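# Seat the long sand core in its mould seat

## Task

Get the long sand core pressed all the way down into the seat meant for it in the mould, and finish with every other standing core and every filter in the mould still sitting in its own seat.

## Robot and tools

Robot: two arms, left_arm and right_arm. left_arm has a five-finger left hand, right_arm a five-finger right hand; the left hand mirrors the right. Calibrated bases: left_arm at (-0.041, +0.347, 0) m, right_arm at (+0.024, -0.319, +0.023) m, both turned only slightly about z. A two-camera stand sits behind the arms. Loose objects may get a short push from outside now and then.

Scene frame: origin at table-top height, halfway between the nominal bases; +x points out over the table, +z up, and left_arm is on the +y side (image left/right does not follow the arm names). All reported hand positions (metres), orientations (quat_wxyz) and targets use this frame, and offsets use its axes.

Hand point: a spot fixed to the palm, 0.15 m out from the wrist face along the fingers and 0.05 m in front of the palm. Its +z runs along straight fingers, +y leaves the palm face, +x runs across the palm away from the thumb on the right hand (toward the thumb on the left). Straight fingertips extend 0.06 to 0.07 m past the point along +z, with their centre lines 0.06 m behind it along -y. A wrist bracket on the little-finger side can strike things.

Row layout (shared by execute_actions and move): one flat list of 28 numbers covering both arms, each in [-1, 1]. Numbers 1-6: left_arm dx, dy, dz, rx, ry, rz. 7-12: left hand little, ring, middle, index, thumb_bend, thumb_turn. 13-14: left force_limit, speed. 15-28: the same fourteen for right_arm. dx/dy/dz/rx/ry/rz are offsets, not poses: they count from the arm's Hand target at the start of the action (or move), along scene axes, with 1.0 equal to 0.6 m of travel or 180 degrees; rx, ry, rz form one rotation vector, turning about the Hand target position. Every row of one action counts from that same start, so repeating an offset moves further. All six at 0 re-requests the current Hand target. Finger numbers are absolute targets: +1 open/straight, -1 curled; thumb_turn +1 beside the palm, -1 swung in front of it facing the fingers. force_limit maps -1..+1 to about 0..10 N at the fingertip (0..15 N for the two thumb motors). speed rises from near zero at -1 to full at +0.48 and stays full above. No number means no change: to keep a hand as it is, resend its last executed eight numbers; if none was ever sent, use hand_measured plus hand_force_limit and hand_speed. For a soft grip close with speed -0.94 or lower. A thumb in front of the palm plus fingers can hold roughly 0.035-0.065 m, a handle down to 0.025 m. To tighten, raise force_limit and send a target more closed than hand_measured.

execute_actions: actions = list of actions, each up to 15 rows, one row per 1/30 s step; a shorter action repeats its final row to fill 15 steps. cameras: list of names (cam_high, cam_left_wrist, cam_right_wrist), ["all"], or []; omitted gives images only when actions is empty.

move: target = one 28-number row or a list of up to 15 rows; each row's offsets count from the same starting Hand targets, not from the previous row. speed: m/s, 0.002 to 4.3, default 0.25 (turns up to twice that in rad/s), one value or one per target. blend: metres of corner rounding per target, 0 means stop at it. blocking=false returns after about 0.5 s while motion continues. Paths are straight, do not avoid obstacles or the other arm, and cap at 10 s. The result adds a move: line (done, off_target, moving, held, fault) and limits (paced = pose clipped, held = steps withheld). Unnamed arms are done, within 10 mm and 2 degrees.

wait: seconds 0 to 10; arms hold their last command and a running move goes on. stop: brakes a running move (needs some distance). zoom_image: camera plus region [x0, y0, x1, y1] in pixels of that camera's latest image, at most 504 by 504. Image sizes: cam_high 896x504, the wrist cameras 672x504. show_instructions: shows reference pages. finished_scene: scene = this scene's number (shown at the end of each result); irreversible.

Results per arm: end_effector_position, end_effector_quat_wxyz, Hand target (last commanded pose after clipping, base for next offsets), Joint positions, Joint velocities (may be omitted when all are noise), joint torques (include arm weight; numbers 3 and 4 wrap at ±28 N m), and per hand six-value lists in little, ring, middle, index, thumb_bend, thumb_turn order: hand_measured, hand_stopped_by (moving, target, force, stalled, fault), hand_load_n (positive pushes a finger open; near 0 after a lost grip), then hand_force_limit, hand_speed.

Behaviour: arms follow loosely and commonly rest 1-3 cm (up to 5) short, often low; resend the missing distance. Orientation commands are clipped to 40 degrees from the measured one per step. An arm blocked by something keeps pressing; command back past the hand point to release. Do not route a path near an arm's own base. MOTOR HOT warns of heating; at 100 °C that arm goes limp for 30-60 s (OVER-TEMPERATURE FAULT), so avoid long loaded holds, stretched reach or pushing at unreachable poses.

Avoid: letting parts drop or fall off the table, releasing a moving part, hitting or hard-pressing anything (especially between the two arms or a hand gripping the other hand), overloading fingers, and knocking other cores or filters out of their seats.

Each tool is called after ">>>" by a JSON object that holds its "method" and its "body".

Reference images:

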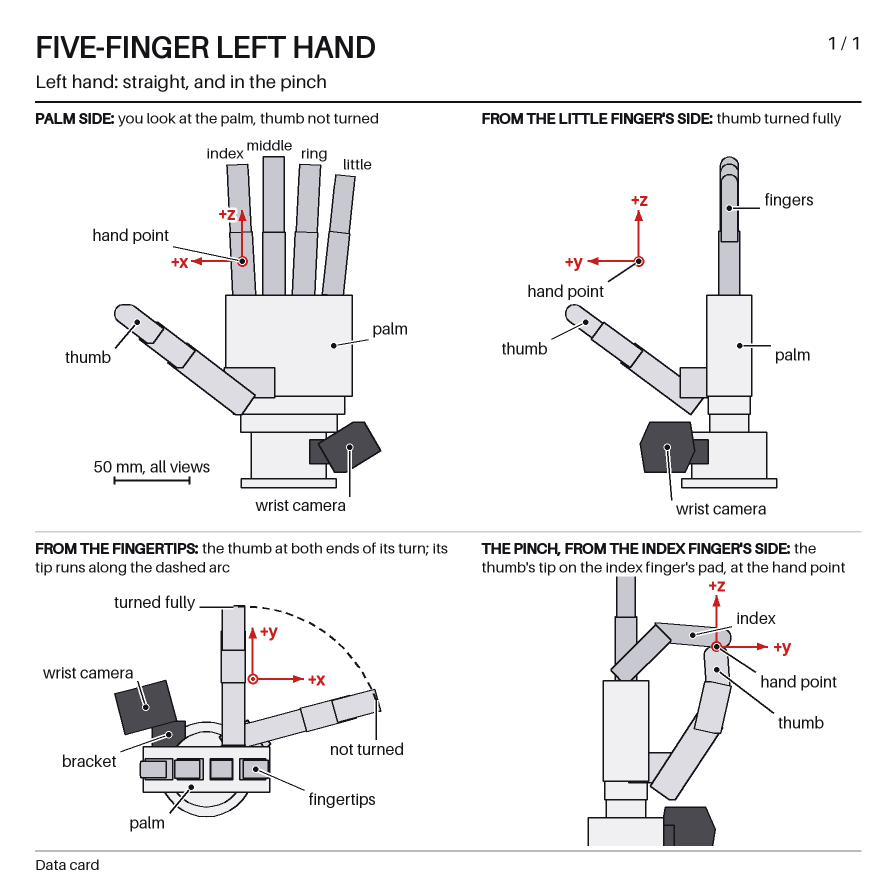

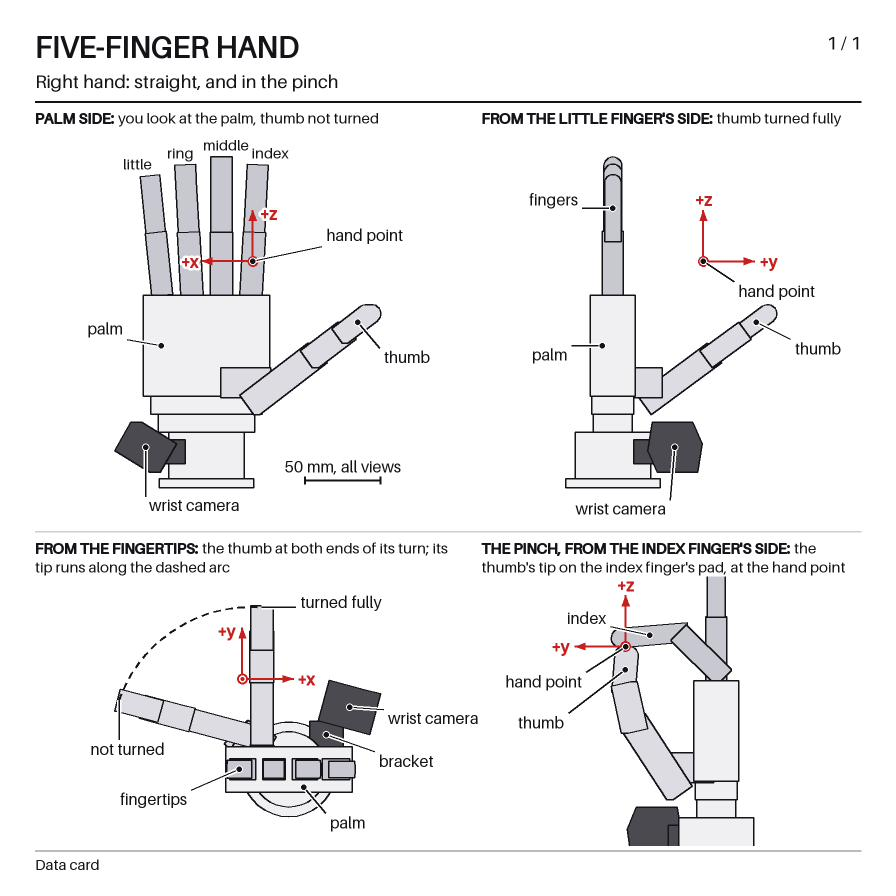

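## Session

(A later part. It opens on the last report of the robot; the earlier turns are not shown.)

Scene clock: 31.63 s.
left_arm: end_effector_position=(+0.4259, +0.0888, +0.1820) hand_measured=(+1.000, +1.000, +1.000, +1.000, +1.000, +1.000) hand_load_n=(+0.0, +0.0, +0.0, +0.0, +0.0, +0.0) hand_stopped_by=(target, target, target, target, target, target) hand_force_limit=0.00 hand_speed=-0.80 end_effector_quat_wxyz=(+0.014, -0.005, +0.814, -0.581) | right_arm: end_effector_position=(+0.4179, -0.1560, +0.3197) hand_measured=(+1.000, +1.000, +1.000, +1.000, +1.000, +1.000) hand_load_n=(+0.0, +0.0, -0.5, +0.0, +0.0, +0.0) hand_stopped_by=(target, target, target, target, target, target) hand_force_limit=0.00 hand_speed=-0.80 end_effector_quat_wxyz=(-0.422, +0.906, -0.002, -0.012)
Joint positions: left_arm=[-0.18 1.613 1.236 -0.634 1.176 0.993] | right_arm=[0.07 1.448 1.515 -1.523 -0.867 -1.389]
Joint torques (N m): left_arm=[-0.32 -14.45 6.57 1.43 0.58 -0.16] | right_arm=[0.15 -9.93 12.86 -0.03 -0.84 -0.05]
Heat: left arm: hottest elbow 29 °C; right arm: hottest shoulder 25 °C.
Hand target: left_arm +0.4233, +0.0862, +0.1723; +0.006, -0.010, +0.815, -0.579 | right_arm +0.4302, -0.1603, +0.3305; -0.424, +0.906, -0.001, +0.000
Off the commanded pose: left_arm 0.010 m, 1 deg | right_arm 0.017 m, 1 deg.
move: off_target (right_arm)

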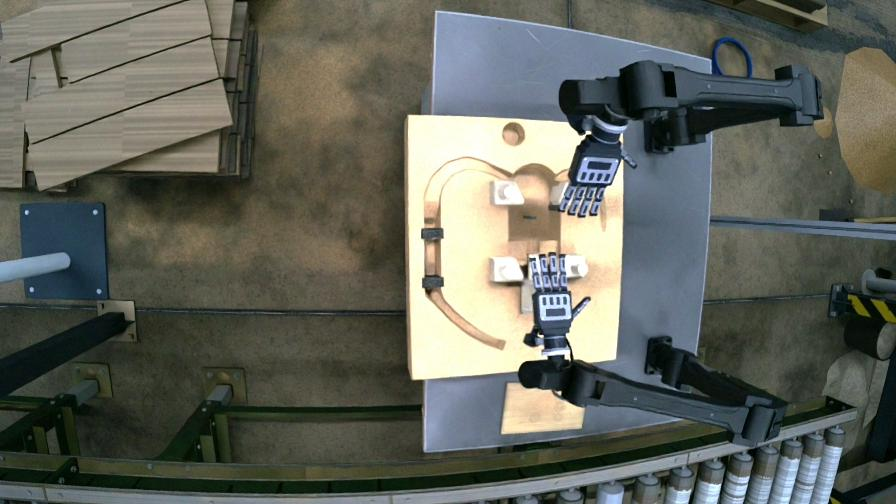

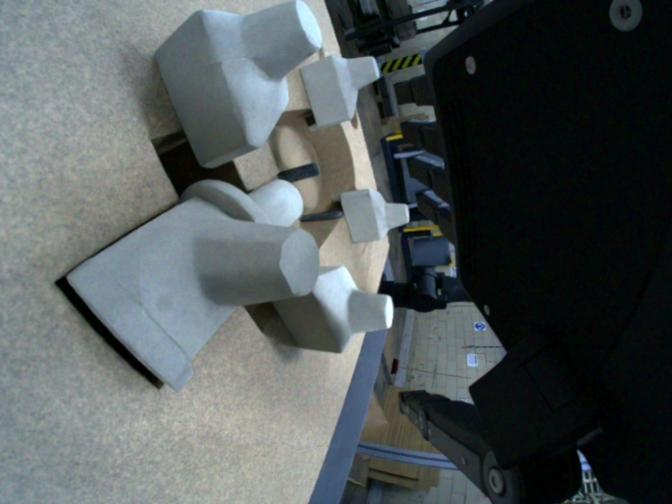

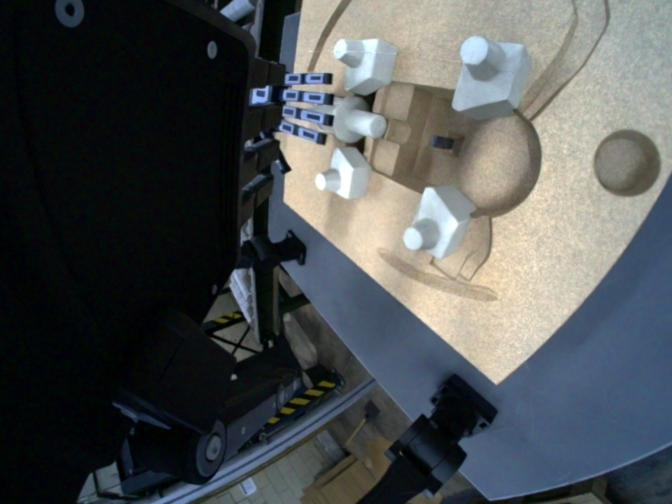

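>>> {"method": "move", "body": {"target": [0,0,-0.033,0,0,0,1,1,1,1,1,1,0,-0.8,0,0,0,0,0,0,1,1,1,1,1,1,0,-0.8], "speed": 0.05, "cameras": ["cam_left_wrist"]}}

Scene clock: 33.83 s.
left_arm: end_effector_position=(+0.4255, +0.0889, +0.1640) hand_measured=(+1.000, +1.000, +1.000, +1.000, +1.000, +1.000) hand_load_n=(+0.0, +0.0, +0.0, +0.0, +0.0, -0.5) hand_stopped_by=(target, target, target, target, target, target) hand_force_limit=0.00 hand_speed=-0.80 end_effector_quat_wxyz=(+0.015, -0.004, +0.814, -0.581) | right_arm: end_effector_position=(+0.4179, -0.1560, +0.3197) hand_measured=(+1.000, +1.000, +1.000, +1.000, +1.000, +1.000) hand_load_n=(+0.0, +0.0, +0.0, +0.0, +0.0, +0.0) hand_stopped_by=(target, target, target, target, target, target) hand_force_limit=0.00 hand_speed=-0.80 end_effector_quat_wxyz=(-0.422, +0.906, -0.002, -0.012)
Joint positions: left_arm=[-0.18 1.63 1.205 -0.582 1.176 0.992] | right_arm=[0.07 1.448 1.515 -1.523 -0.867 -1.389]
Joint torques (N m): left_arm=[-0.38 -14.15 6.68 1.46 0.59 -0.17] | right_arm=[-0.03 -10.4 12.79 -0.12 -0.76 -0.04]
Heat: left arm: hottest elbow 29 °C; right arm: hottest elbow 26 °C.
Hand target: left_arm +0.4233, +0.0862, +0.1523; +0.006, -0.010, +0.815, -0.579 | right_arm +0.4302, -0.1603, +0.3305; -0.424, +0.906, -0.001, +0.000
Off the commanded pose: left_arm 0.012 m, 1 deg | right_arm 0.017 m, 1 deg.
move: off_target (left_arm, right_arm)
Images, in order (width x height): cam_left_wrist 672x504.

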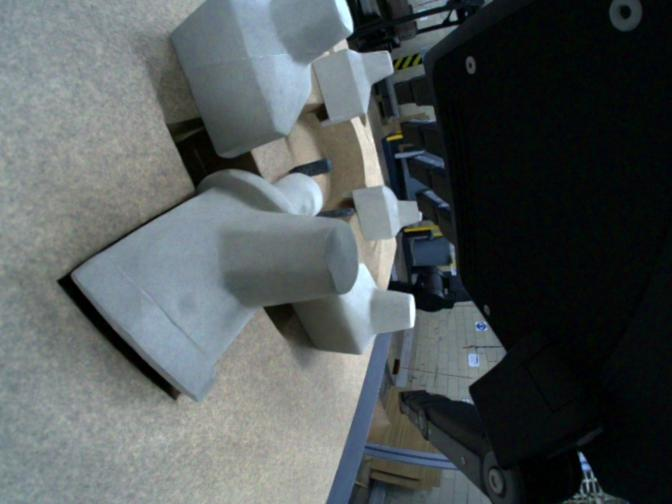

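>>> {"method": "move", "body": {"target": [0,0,-0.03,0,0,0,1,1,1,1,1,1,0,-0.8,0,0,0,0,0,0,1,1,1,1,1,1,0,-0.8], "speed": 0.05, "cameras": ["all"]}}

Scene clock: 35.03 s.
left_arm: end_effector_position=(+0.4260, +0.0888, +0.1459) hand_measured=(+1.000, +1.000, +1.000, +1.000, +1.000, +1.000) hand_load_n=(+0.0, +0.0, -0.5, +0.0, +0.0, +0.0) hand_stopped_by=(target, target, target, target, target, target) hand_force_limit=0.00 hand_speed=-0.80 end_effector_quat_wxyz=(+0.015, -0.004, +0.814, -0.581) | right_arm: end_effector_position=(+0.4179, -0.1560, +0.3197) hand_measured=(+1.000, +1.000, +1.000, +1.000, +1.000, +1.000) hand_load_n=(+0.0, +0.0, +0.0, +0.0, -0.5, +0.0) hand_stopped_by=(target, target, target, target, target, target) hand_force_limit=0.00 hand_speed=-0.80 end_effector_quat_wxyz=(-0.422, +0.906, -0.002, -0.012)
Joint positions: left_arm=[-0.18 1.651 1.18 -0.536 1.176 0.992] | right_arm=[0.07 1.448 1.515 -1.523 -0.867 -1.389]
Joint torques (N m): left_arm=[-0.38 -14.15 6.53 1.36 0.58 -0.16] | right_arm=[0.44 -10.4 12.79 -0.08 -0.76 -0.07]
Heat: left arm: hottest elbow 29 °C; right arm: hottest elbow 26 °C.
Hand target: left_arm +0.4233, +0.0862, +0.1344; +0.006, -0.010, +0.815, -0.579 | right_arm +0.4302, -0.1603, +0.3305; -0.424, +0.906, -0.001, +0.000
Off the commanded pose: left_arm 0.012 m, 1 deg | right_arm 0.017 m, 1 deg.
move: off_target (left_arm, right_arm)

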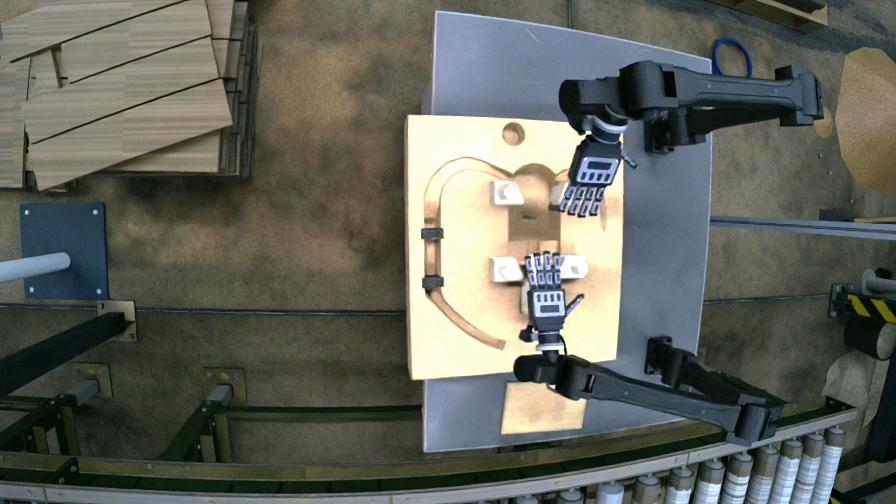

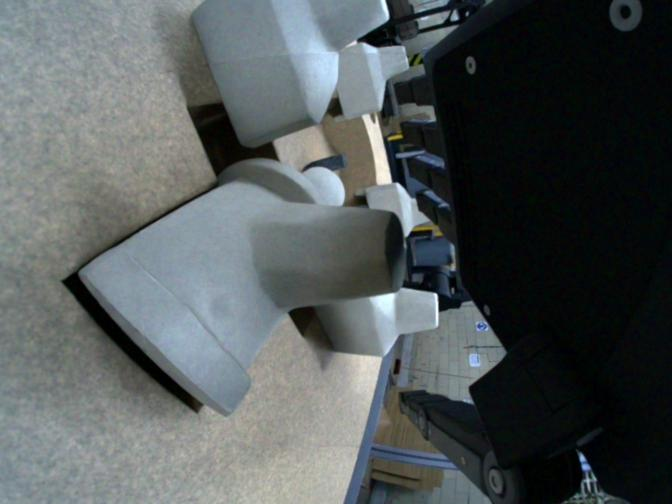

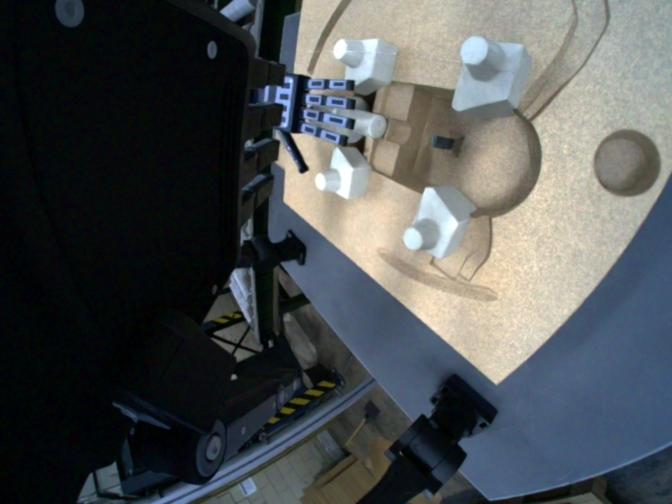

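>>> {"method": "move", "body": {"target": [0,0,-0.03,0,0,0,1,1,1,1,1,1,0,-0.8,0,0,0,0,0,0,1,1,1,1,1,1,0,-0.8], "speed": 0.05, "cameras": ["cam_left_wrist", "cam_right_wrist"]}}

Scene clock: 36.23 s.
left_arm: end_effector_position=(+0.4264, +0.0887, +0.1279) hand_measured=(+1.000, +1.000, +1.000, +1.000, +1.000, +1.000) hand_load_n=(+0.0, +0.0, +0.0, +0.0, +0.0, +0.0) hand_stopped_by=(target, target, target, target, target, target) hand_force_limit=0.00 hand_speed=-0.80 end_effector_quat_wxyz=(+0.016, -0.004, +0.814, -0.581) | right_arm: end_effector_position=(+0.4179, -0.1560, +0.3197) hand_measured=(+1.000, +1.000, +1.000, +1.000, +1.000, +1.000) hand_load_n=(+0.0, +0.0, +0.0, +0.0, -0.5, +0.0) hand_stopped_by=(target, target, target, target, target, target) hand_force_limit=0.00 hand_speed=-0.80 end_effector_quat_wxyz=(-0.422, +0.906, -0.002, -0.012)
Joint positions: left_arm=[-0.18 1.675 1.158 -0.489 1.176 0.992] | right_arm=[0.07 1.448 1.515 -1.523 -0.867 -1.389]
Joint torques (N m): left_arm=[-0.32 -14.27 6.35 1.46 0.58 -0.17] | right_arm=[0.38 -10.58 12.82 -0.24 -0.77 -0.01]
Heat: left arm: hottest elbow 29 °C; right arm: hottest elbow 26 °C.
Hand target: left_arm +0.4234, +0.0862, +0.1165; +0.006, -0.009, +0.815, -0.579 | right_arm +0.4302, -0.1603, +0.3305; -0.424, +0.906, -0.001, +0.000
Off the commanded pose: left_arm 0.012 m, 1 deg | right_arm 0.017 m, 1 deg.
move: off_target (left_arm, right_arm)
Images, in order (width x height): cam_left_wrist 672x504, cam_right_wrist 672x504.

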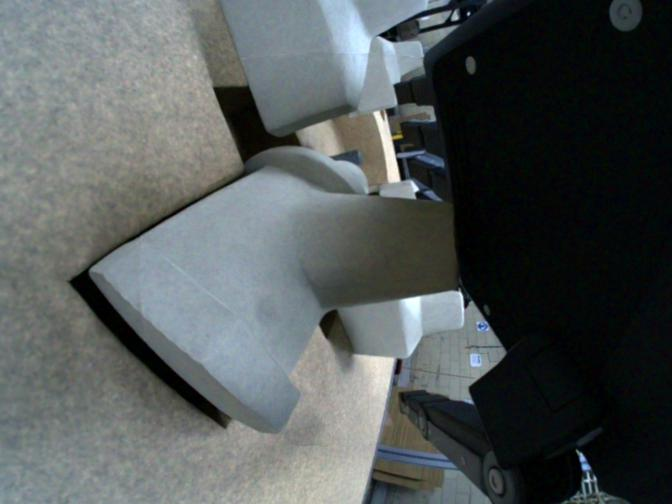

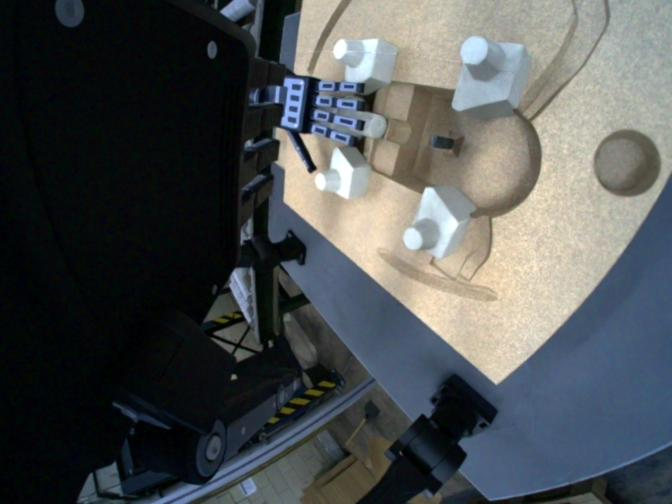

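>>> {"method": "move", "body": {"target": [0,0,-0.025,0,0,0,1,1,1,1,1,1,0,-0.8,0,0,0,0,0,0,1,1,1,1,1,1,0,-0.8], "speed": 0.04, "cameras": ["cam_left_wrist", "cam_right_wrist"]}}

Scene clock: 37.40 s.
left_arm: end_effector_position=(+0.4288, +0.0875, +0.1266) hand_measured=(+1.000, +1.000, +1.000, +1.000, +1.000, +1.000) hand_load_n=(+0.0, +0.0, +0.0, +0.0, +0.0, +0.0) hand_stopped_by=(target, target, target, target, target, target) hand_force_limit=0.00 hand_speed=-0.80 end_effector_quat_wxyz=(+0.024, +0.003, +0.811, -0.585) | right_arm: end_effector_position=(+0.4179, -0.1560, +0.3197) hand_measured=(+1.000, +1.000, +1.000, +1.000, +1.000, +1.000) hand_load_n=(+0.0, +0.0, +0.0, +0.0, +0.0, +0.0) hand_stopped_by=(target, target, target, target, target, target) hand_force_limit=0.00 hand_speed=-0.80 end_effector_quat_wxyz=(-0.422, +0.906, -0.002, -0.012)
Joint positions: left_arm=[-0.18 1.676 1.148 -0.451 1.182 0.988] | right_arm=[0.07 1.448 1.515 -1.523 -0.867 -1.389]
Joint torques (N m): left_arm=[-0.26 -12.69 5.75 1.36 0.35 -0.13] | right_arm=[-0.09 -9.82 12.57 -0.23 -0.76 -0.03]
Heat: left arm: hottest elbow 29 °C; right arm: hottest elbow 26 °C.
Hand target: left_arm +0.4234, +0.0862, +0.1014; +0.006, -0.010, +0.815, -0.579 | right_arm +0.4302, -0.1603, +0.3305; -0.424, +0.906, -0.001, +0.000
Off the commanded pose: left_arm 0.026 m, 3 deg | right_arm 0.017 m, 1 deg.
move: off_target (left_arm, right_arm)
Images, in order (width x height): cam_left_wrist 672x504, cam_right_wrist 672x504.

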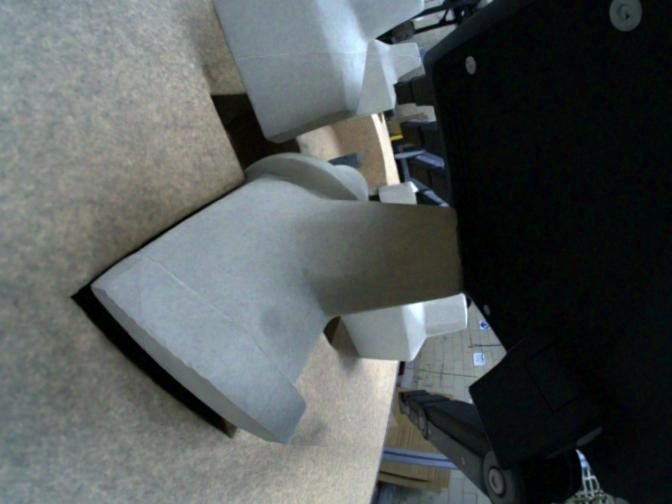

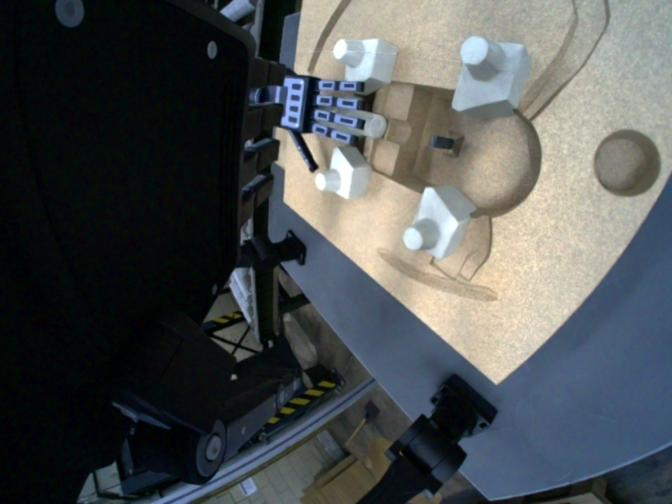

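>>> {"method": "move", "body": {"target": [0,0,-0.05,0,0,0,1,1,1,1,1,1,0,-0.8,0,0,0,0,0,0,1,1,1,1,1,1,0,-0.8], "speed": 0.04, "cameras": ["cam_left_wrist", "cam_right_wrist"]}}

Scene clock: 39.37 s.
left_arm: end_effector_position=(+0.4315, +0.0848, +0.1240) hand_measured=(+1.000, +1.000, +1.000, +1.000, +1.000, +1.000) hand_load_n=(+0.0, +0.0, +0.0, +0.0, +0.0, -0.5) hand_stopped_by=(target, target, target, target, target, target) hand_force_limit=0.00 hand_speed=-0.80 end_effector_quat_wxyz=(+0.037, +0.018, +0.802, -0.595) | right_arm: end_effector_position=(+0.4179, -0.1560, +0.3197) hand_measured=(+1.000, +1.000, +1.000, +1.000, +1.000, +1.000) hand_load_n=(+0.0, +0.0, +0.0, +0.0, +0.0, +0.0) hand_stopped_by=(target, target, target, target, target, target) hand_force_limit=0.00 hand_speed=-0.80 end_effector_quat_wxyz=(-0.422, +0.906, -0.002, -0.012)
Joint positions: left_arm=[-0.18 1.68 1.128 -0.378 1.202 0.982] | right_arm=[0.07 1.448 1.515 -1.523 -0.867 -1.389]
Joint torques (N m): left_arm=[-0.21 -9.99 4.62 1.25 -0.39 -0.03] | right_arm=[-0.03 -9.52 12.68 -0.25 -0.82 -0.09]
Heat: left arm: hottest elbow 29 °C; right arm: hottest elbow 26 °C.
Hand target: left_arm +0.4233, +0.0862, +0.0713; +0.006, -0.010, +0.815, -0.579 | right_arm +0.4302, -0.1603, +0.3305; -0.424, +0.906, -0.001, +0.000
Off the commanded pose: left_arm 0.053 m, 5 deg | right_arm 0.017 m, 1 deg.
move: off_target (left_arm, right_arm)
Images, in order (width x height): cam_left_wrist 672x504, cam_right_wrist 672x504.

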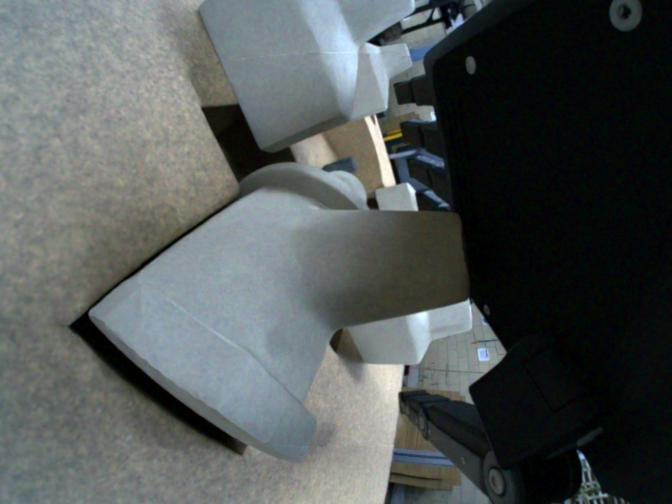

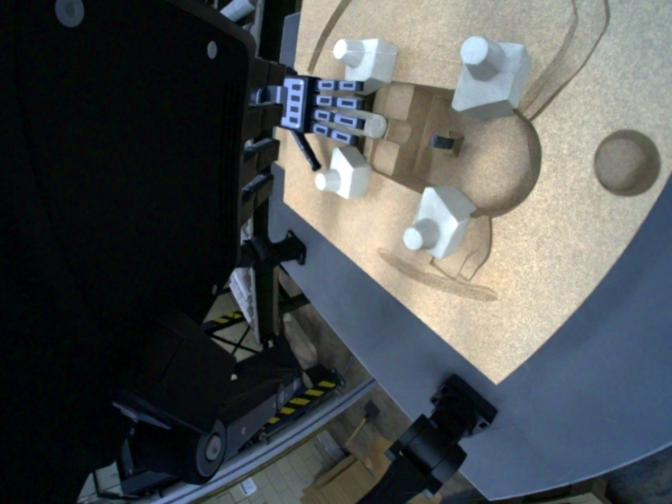

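>>> {"method": "zoom_image", "body": {"camera": "cam_left_wrist", "region": [60, 140, 360, 480]}}

>>> {"method": "zoom_image", "body": {"camera": "cam_right_wrist", "region": [270, 50, 430, 210]}}

Scaled by 1.482 from the camera's 672x504 image, which has a finer 960x720 frame.

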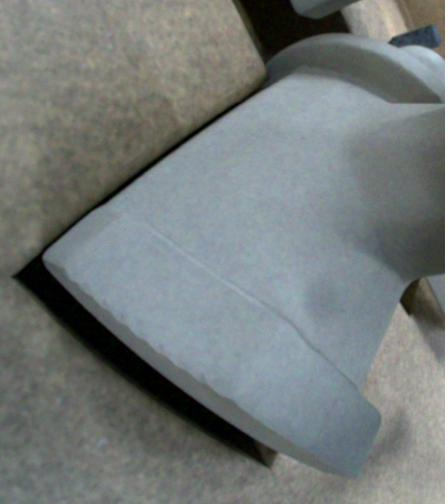

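Scaled by 3.150 from the camera's 672x504 image, which has a finer 960x720 frame.

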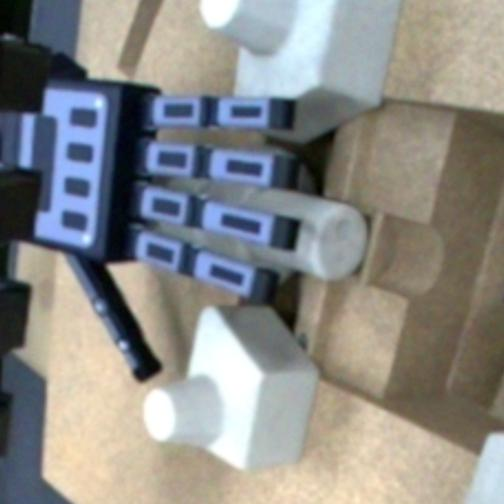

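>>> {"method": "move", "body": {"target": [[0,0,0.13,0,0,0,1,1,1,1,1,1,0,-0.8,0,0,0,0,0,0,1,1,1,1,1,1,0,-0.8],[-0.05,0.323,0.17,-0.111,0,0,1,1,1,1,1,1,0,-0.8,0,0,0,0,0,0,1,1,1,1,1,1,0,-0.8]], "speed": 0.2, "blend": [0.03,0], "cameras": ["all"]}}

Scene clock: 44.27 s.
left_arm: end_effector_position=(+0.3974, +0.2791, +0.1738) hand_measured=(+1.000, +1.000, +1.000, +1.000, +1.000, +1.000) hand_load_n=(+0.0, +0.0, +0.0, +0.0, +0.0, +0.0) hand_stopped_by=(target, target, target, target, target, target) hand_force_limit=0.00 hand_speed=-0.80 end_effector_quat_wxyz=(+0.102, -0.109, +0.701, -0.697) | right_arm: end_effector_position=(+0.4179, -0.1560, +0.3197) hand_measured=(+1.000, +1.000, +1.000, +1.000, +1.000, +1.000) hand_load_n=(+0.0, +0.0, +0.0, +0.0, +0.0, +0.0) hand_stopped_by=(target, target, target, target, target, target) hand_force_limit=0.00 hand_speed=-0.80 end_effector_quat_wxyz=(-0.422, +0.906, -0.002, -0.012)
Joint positions: left_arm=[0.307 1.58 1.029 -0.87 1.563 1.413] | right_arm=[0.07 1.448 1.515 -1.523 -0.867 -1.389]
Joint torques (N m): left_arm=[0.5 -13.74 5.76 0.29 0.88 -0.01] | right_arm=[0.38 -11.28 12.82 -0.02 -0.81 -0.03]
Heat: left arm: hottest elbow 29 °C; right arm: hottest elbow 27 °C.
Hand target: left_arm +0.3933, +0.2799, +0.1733; +0.004, -0.011, +0.702, -0.712 | right_arm +0.4302, -0.1603, +0.3305; -0.424, +0.906, -0.001, +0.000
Off the commanded pose: left_arm 0.004 m, 16 deg | right_arm 0.017 m, 1 deg.
joint sent to its limit (left arm) — joint 5 (wrist yaw), upper limit. The joint targets are off in orientation, not in position.
move: off_target (left_arm, right_arm)

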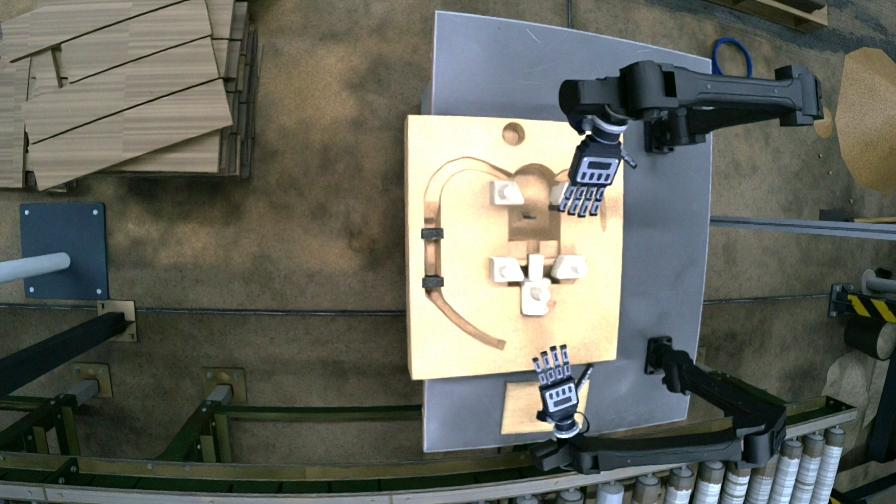

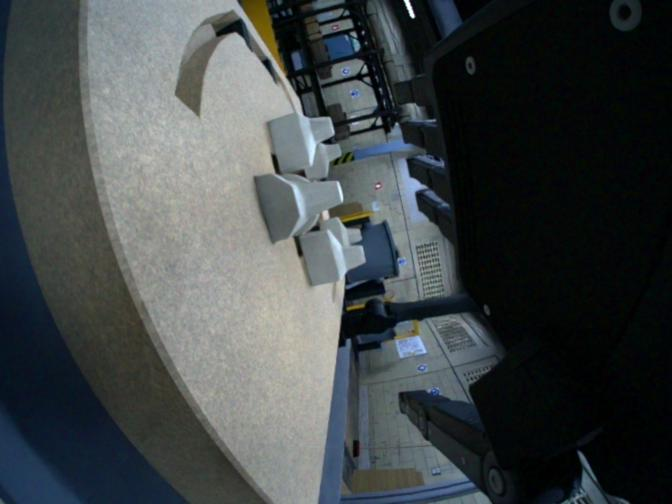

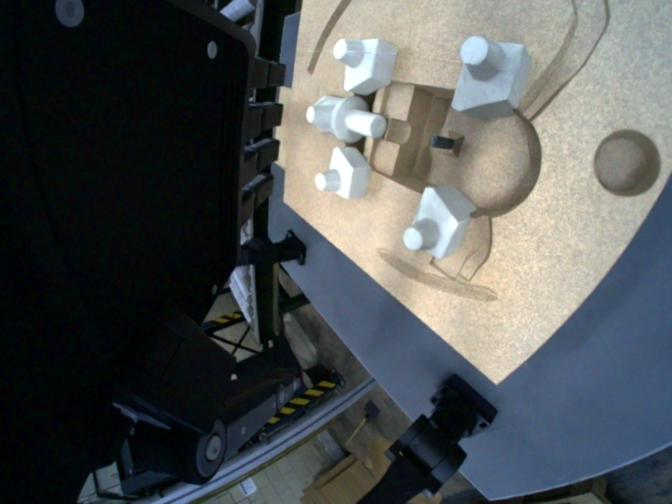

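>>> {"method": "zoom_image", "body": {"camera": "cam_left_wrist", "region": [230, 90, 380, 300]}}

Scaled by 2.400 from the camera's 672x504 image, which has a finer 960x720 frame.

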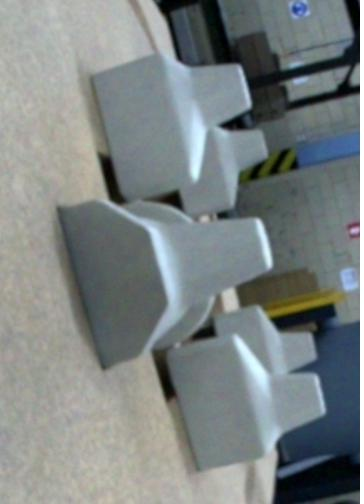

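>>> {"method": "move", "body": {"target": [[0.035,0.133,0.12,0,0,0,1,1,1,1,1,1,0,-0.8,-0.217,0.517,-0.0175,0.2605,-0.130,-0.488,1,1,1,1,1,1,0,-0.8],[0.035,0.133,0.12,0,0,0,1,1,1,1,1,1,0,-0.8,-0.15,0.583,-0.259,0.2605,-0.130,-0.488,1,1,1,1,1,1,0,-0.8]], "speed": 0.3, "blend": [0.04,0], "cameras": ["all"]}}

Scene clock: 50.60 s.
left_arm: end_effector_position=(+0.4034, +0.3494, +0.2270) hand_measured=(+1.000, +1.000, +1.000, +1.000, +1.000, +1.000) hand_load_n=(+0.0, +0.0, +0.5, +0.0, +0.0, +0.0) hand_stopped_by=(target, target, target, target, target, target) hand_force_limit=0.00 hand_speed=-0.80 end_effector_quat_wxyz=(+0.140, -0.182, +0.686, -0.690) | right_arm: end_effector_position=(+0.3325, +0.1822, +0.1704) hand_measured=(+1.000, +1.000, +1.000, +1.000, +1.000, +1.000) hand_load_n=(+0.0, +0.0, +0.0, +0.0, +0.0, -0.5) hand_stopped_by=(target, target, target, target, target, target) hand_force_limit=0.00 hand_speed=-0.80 end_effector_quat_wxyz=(+0.585, -0.427, +0.527, -0.446)
Joint positions: left_arm=[0.465 1.532 1.125 -1.057 1.563 1.405] | right_arm=[1.275 1.825 0.839 1.279 1.287 -0.044]
Joint torques (N m): left_arm=[0.79 -13.57 10.26 0.24 0.89 -0.06] | right_arm=[0.38 -11.63 8.25 1.94 -0.24 0.02]
Heat: left arm: hottest elbow 29 °C; right arm: hottest elbow 27 °C.
Hand target: left_arm +0.4144, +0.3599, +0.2453; +0.004, -0.011, +0.703, -0.712 | right_arm +0.3402, +0.1895, +0.1751; +0.590, -0.416, +0.530, -0.445
Off the commanded pose: left_arm 0.024 m, 25 deg | right_arm 0.012 m, 1 deg.
joint sent to its limit (left arm) — joint 5 (wrist yaw), upper limit. The joint targets are off in orientation, not in position.
move: off_target (left_arm, right_arm)

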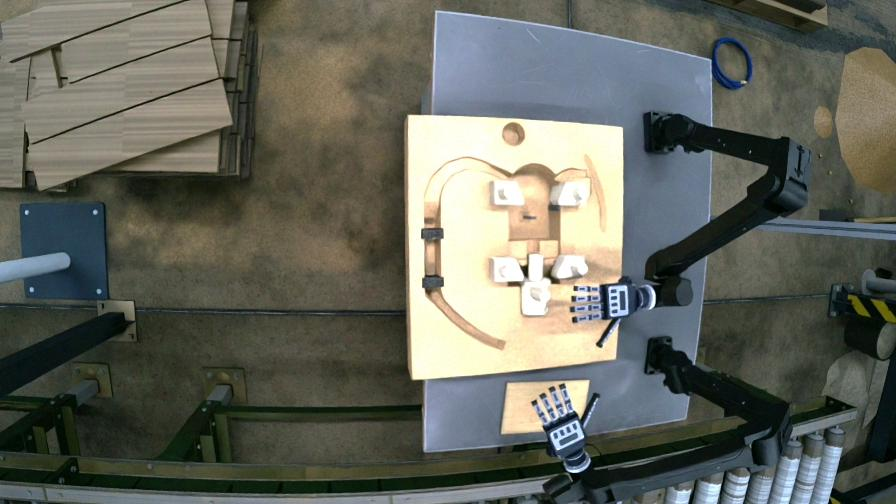

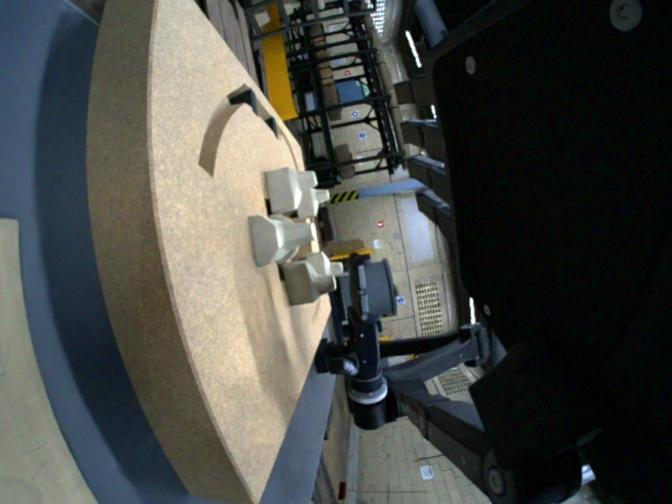

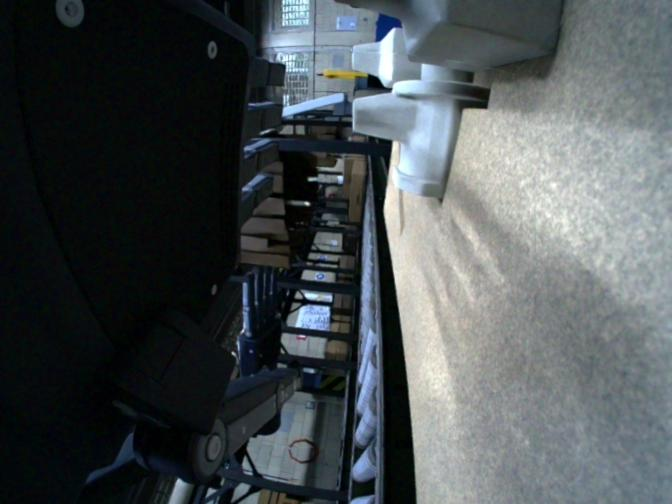

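>>> {"method": "zoom_image", "body": {"camera": "cam_right_wrist", "region": [330, 0, 580, 220]}}

Scaled by 2.016 from the camera's 672x504 image, which has a finer 960x720 frame.

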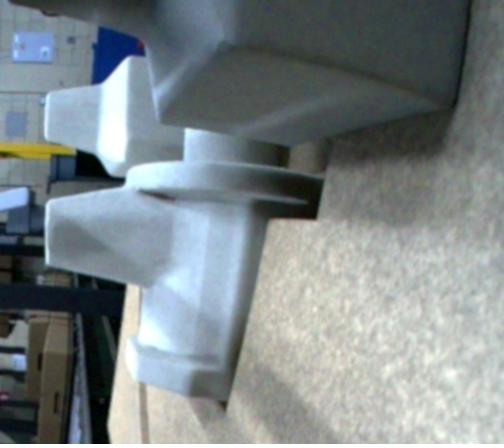

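>>> {"method": "move", "body": {"target": [[0,0,0,0,0,0,1,1,1,1,1,1,0,-0.8,-0.05,-0.05,0.22,0,0,0,1,1,1,1,1,1,0,-0.8],[0,0,0,0,0,0,1,1,1,1,1,1,0,-0.8,0.15,-0.583,0.259,-0.2605,0.130,0.488,1,1,1,1,1,1,0,-0.8],[0.015,-0.4,-0.075,0.111,0,0,1,1,1,1,1,1,0,-0.8,0.15,-0.583,0.259,-0.2605,0.130,0.488,1,1,1,1,1,1,0,-0.8]], "speed": 0.35, "blend": [0.04,0.04,0], "cameras": ["all"]}}

Scene clock: 57.30 s.
left_arm: end_effector_position=(+0.4148, +0.1190, +0.1900) hand_measured=(+1.000, +1.000, +1.000, +1.000, +1.000, +1.000) hand_load_n=(+0.0, +0.0, +0.0, +0.0, +0.0, +0.0) hand_stopped_by=(target, target, target, target, target, target) hand_force_limit=0.00 hand_speed=-0.80 end_effector_quat_wxyz=(-0.008, -0.014, +0.816, -0.578) | right_arm: end_effector_position=(+0.4202, -0.1615, +0.3209) hand_measured=(+1.000, +1.000, +1.000, +1.000, +1.000, +1.000) hand_load_n=(+0.0, +0.0, +0.0, +0.0, +0.0, +0.0) hand_stopped_by=(target, target, target, target, target, target) hand_force_limit=0.00 hand_speed=-0.80 end_effector_quat_wxyz=(-0.424, +0.905, -0.009, -0.009)
Joint positions: left_arm=[-0.123 1.612 1.274 -0.869 1.208 1.153] | right_arm=[0.055 1.447 1.516 -1.523 -0.871 -1.388]
Joint torques (N m): left_arm=[0.56 -15.74 8.79 1.24 0.65 -0.17] | right_arm=[1.03 -9.35 12.66 -0.03 -0.64 -0.05]
Heat: left arm: hottest elbow 30 °C; right arm: hottest elbow 27 °C.
Hand target: left_arm +0.4233, +0.1199, +0.2004; +0.006, -0.010, +0.815, -0.579 | right_arm +0.4302, -0.1602, +0.3306; -0.424, +0.906, -0.001, +0.000
Off the commanded pose: left_arm 0.013 m, 2 deg | right_arm 0.014 m, 1 deg.
move: off_target (left_arm, right_arm)

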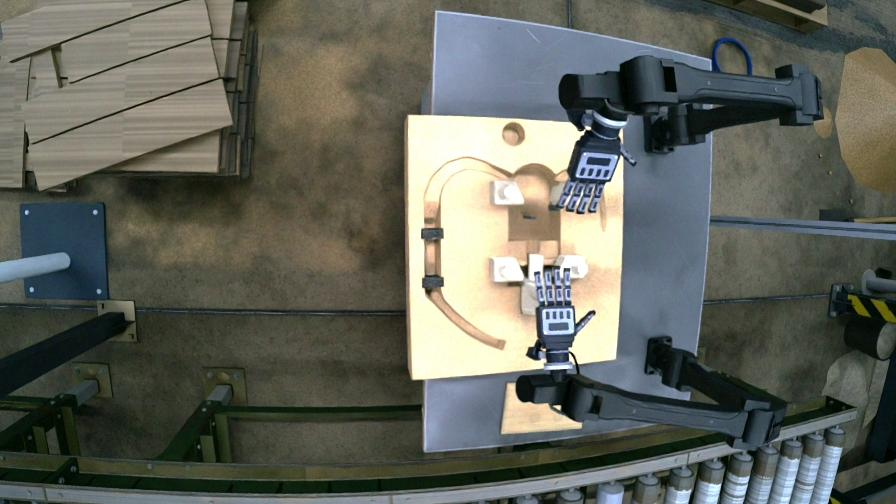

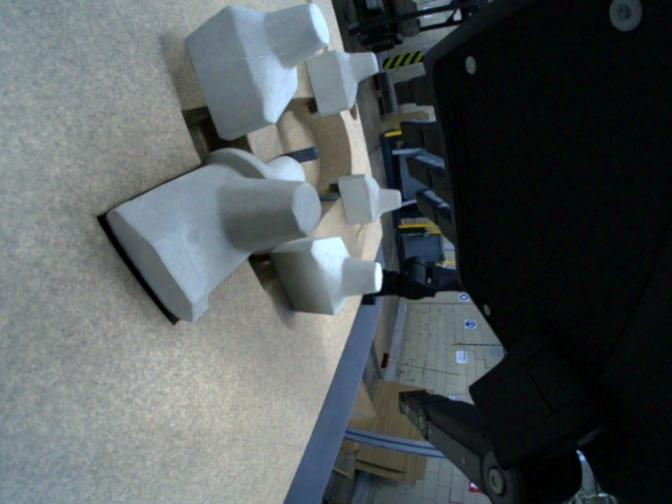

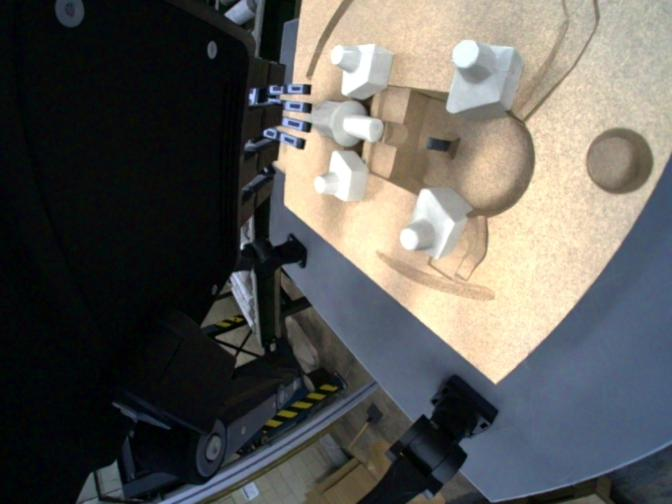

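>>> {"method": "move", "body": {"target": [0.009,-0.077,-0.045,-0.111,0,0,1,1,1,1,1,1,0,-0.8,0,0,0,0,0,0,1,1,1,1,1,1,0,-0.8], "speed": 0.1, "cameras": ["cam_left_wrist","cam_right_wrist"]}}

Scene clock: 62.07 s.
left_arm: end_effector_position=(+0.4307, +0.0742, +0.1852) hand_measured=(+1.000, +1.000, +1.000, +1.000, +1.000, +1.000) hand_load_n=(+0.0, +0.0, +0.0, +0.0, +0.0, -0.5) hand_stopped_by=(target, target, target, target, target, target) hand_force_limit=0.00 hand_speed=-0.80 end_effector_quat_wxyz=(+0.013, -0.001, +0.704, -0.710) | right_arm: end_effector_position=(+0.4202, -0.1615, +0.3209) hand_measured=(+1.000, +1.000, +1.000, +1.000, +1.000, +1.000) hand_load_n=(+0.0, +0.0, +0.0, +0.0, +0.0, +0.0) hand_stopped_by=(target, target, target, target, target, target) hand_force_limit=0.00 hand_speed=-0.80 end_effector_quat_wxyz=(-0.424, +0.905, -0.009, -0.009)
Joint positions: left_arm=[-0.146 1.718 0.988 0.782 1.396 -0.035] | right_arm=[0.055 1.447 1.516 -1.523 -0.871 -1.388]
Joint torques (N m): left_arm=[0.15 -13.86 5.59 1.77 -0.08 -0.17] | right_arm=[1.32 -9.29 12.67 -0.25 -0.61 -0.06]
Heat: left arm: hottest elbow 30 °C; right arm: hottest elbow 28 °C.
Hand target: left_arm +0.4288, +0.0737, +0.1734; +0.004, -0.011, +0.702, -0.712 | right_arm +0.4302, -0.1602, +0.3306; -0.424, +0.906, -0.001, +0.000
Off the commanded pose: left_arm 0.012 m, 1 deg | right_arm 0.014 m, 1 deg.
move: off_target (left_arm, right_arm)
Images, in order (width x height): cam_left_wrist 672x504, cam_right_wrist 672x504.

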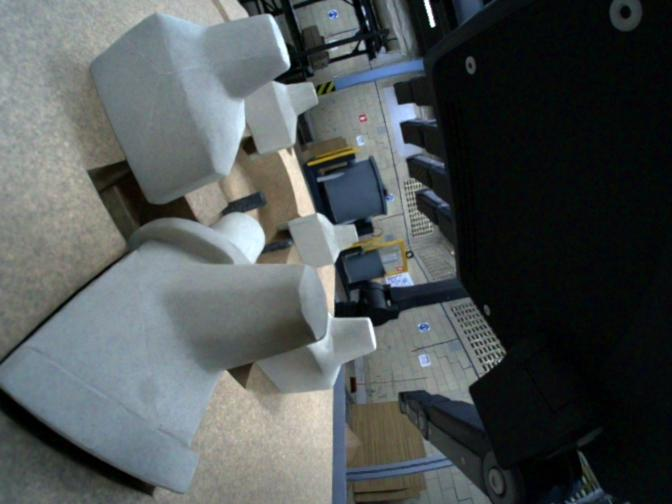

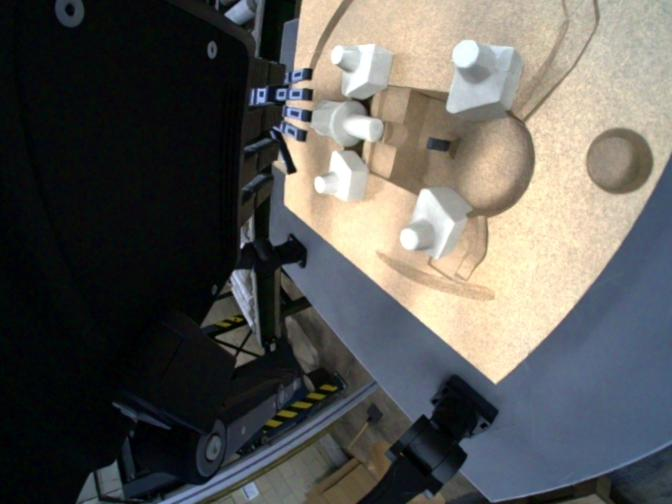

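>>> {"method": "move", "body": {"target": [-0.008,0,-0.058,0,0,0,1,1,1,1,1,1,0,-0.8,0,0,0,0,0,0,1,1,1,1,1,1,0,-0.8], "speed": 0.06, "cameras": ["cam_left_wrist","cam_high"]}}

Scene clock: 63.80 s.
left_arm: end_effector_position=(+0.4268, +0.0746, +0.1498) hand_measured=(+1.000, +1.000, +1.000, +1.000, +1.000, +1.000) hand_load_n=(+0.0, +0.0, +0.0, +0.0, +0.0, +0.0) hand_stopped_by=(target, target, target, target, target, target) hand_force_limit=0.00 hand_speed=-0.80 end_effector_quat_wxyz=(+0.013, -0.002, +0.702, -0.712) | right_arm: end_effector_position=(+0.4202, -0.1615, +0.3209) hand_measured=(+1.000, +1.000, +1.000, +1.000, +1.000, +1.000) hand_load_n=(+0.0, +0.0, -0.5, +0.0, +0.0, +0.0) hand_stopped_by=(target, target, target, target, target, target) hand_force_limit=0.00 hand_speed=-0.80 end_effector_quat_wxyz=(-0.424, +0.905, -0.009, -0.009)
Joint positions: left_arm=[-0.146 1.787 0.95 0.917 1.394 -0.063] | right_arm=[0.055 1.447 1.516 -1.523 -0.871 -1.388]
Joint torques (N m): left_arm=[-0.09 -14.04 5.16 1.74 -0.1 -0.15] | right_arm=[1.85 -10.52 12.94 -0.03 -0.62 -0.02]
Heat: left arm: hottest elbow 30 °C; right arm: hottest elbow 28 °C.
Hand target: left_arm +0.4240, +0.0737, +0.1387; +0.004, -0.011, +0.702, -0.712 | right_arm +0.4302, -0.1602, +0.3306; -0.424, +0.906, -0.001, +0.000
Off the commanded pose: left_arm 0.012 m, 1 deg | right_arm 0.014 m, 1 deg.
move: off_target (left_arm, right_arm)
Images, in order (width x height): cam_high 896x504, cam_left_wrist 672x504.

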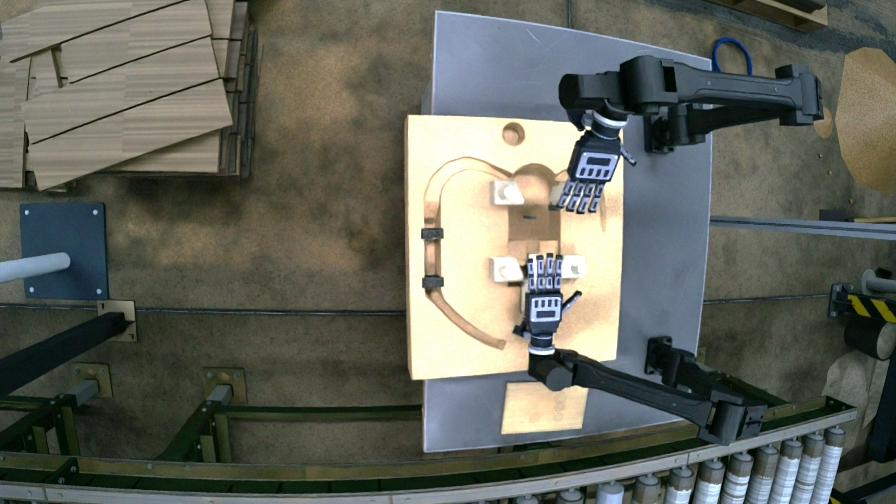

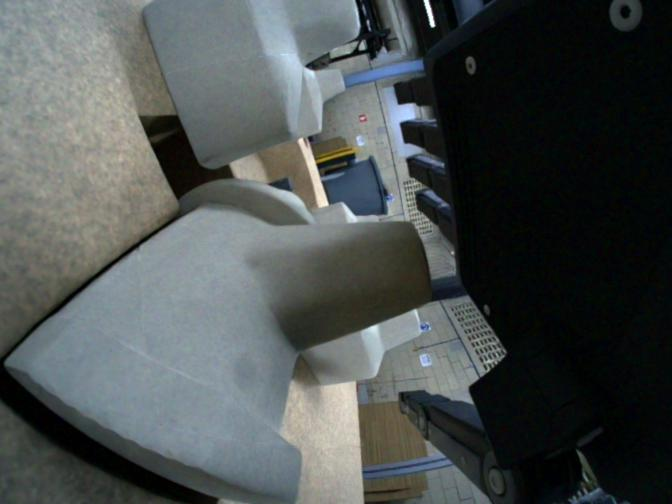

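>>> {"method": "move", "body": {"target": [0.013,0,-0.03,0.044,0,0,1,1,1,1,1,1,0,-0.8,0,0,0,0,0,0,1,1,1,1,1,1,0,-0.8], "speed": 0.05, "cameras": ["cam_left_wrist"]}}

Scene clock: 66.80 s.
left_arm: end_effector_position=(+0.4259, +0.0806, +0.1304) hand_measured=(+1.000, +1.000, +1.000, +1.000, +1.000, +1.000) hand_load_n=(+0.0, +0.0, -0.5, +0.0, +0.0, +0.0) hand_stopped_by=(target, target, target, target, target, target) hand_force_limit=0.00 hand_speed=-0.80 end_effector_quat_wxyz=(+0.008, -0.009, +0.745, -0.667) | right_arm: end_effector_position=(+0.4202, -0.1615, +0.3209) hand_measured=(+1.000, +1.000, +1.000, +1.000, +1.000, +1.000) hand_load_n=(+0.0, +0.0, +0.0, +0.0, +0.0, +0.0) hand_stopped_by=(target, target, target, target, target, target) hand_force_limit=0.00 hand_speed=-0.80 end_effector_quat_wxyz=(-0.424, +0.905, -0.009, -0.009)
Joint positions: left_arm=[-0.151 1.715 1.018 0.15 1.359 0.538] | right_arm=[0.055 1.447 1.516 -1.523 -0.871 -1.388]
Joint torques (N m): left_arm=[-0.79 -13.22 7.84 0.75 -0.2 0.06] | right_arm=[0.56 -9.64 12.83 -0.24 -0.6 -0.07]
Heat: left arm: hottest elbow 30 °C; right arm: hottest elbow 28 °C.
Hand target: left_arm +0.4318, +0.0737, +0.1207; +0.005, -0.010, +0.750, -0.661 | right_arm +0.4302, -0.1602, +0.3306; -0.424, +0.906, -0.001, +0.000
Off the commanded pose: left_arm 0.013 m, 1 deg | right_arm 0.014 m, 1 deg.
move: off_target (left_arm, right_arm)
Images, in order (width x height): cam_left_wrist 672x504.

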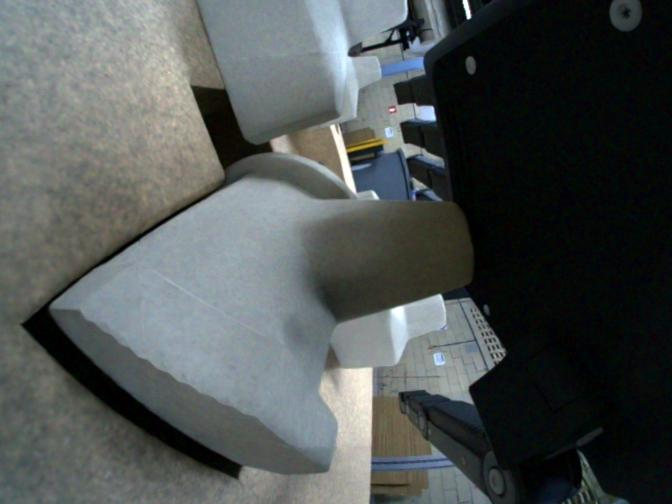

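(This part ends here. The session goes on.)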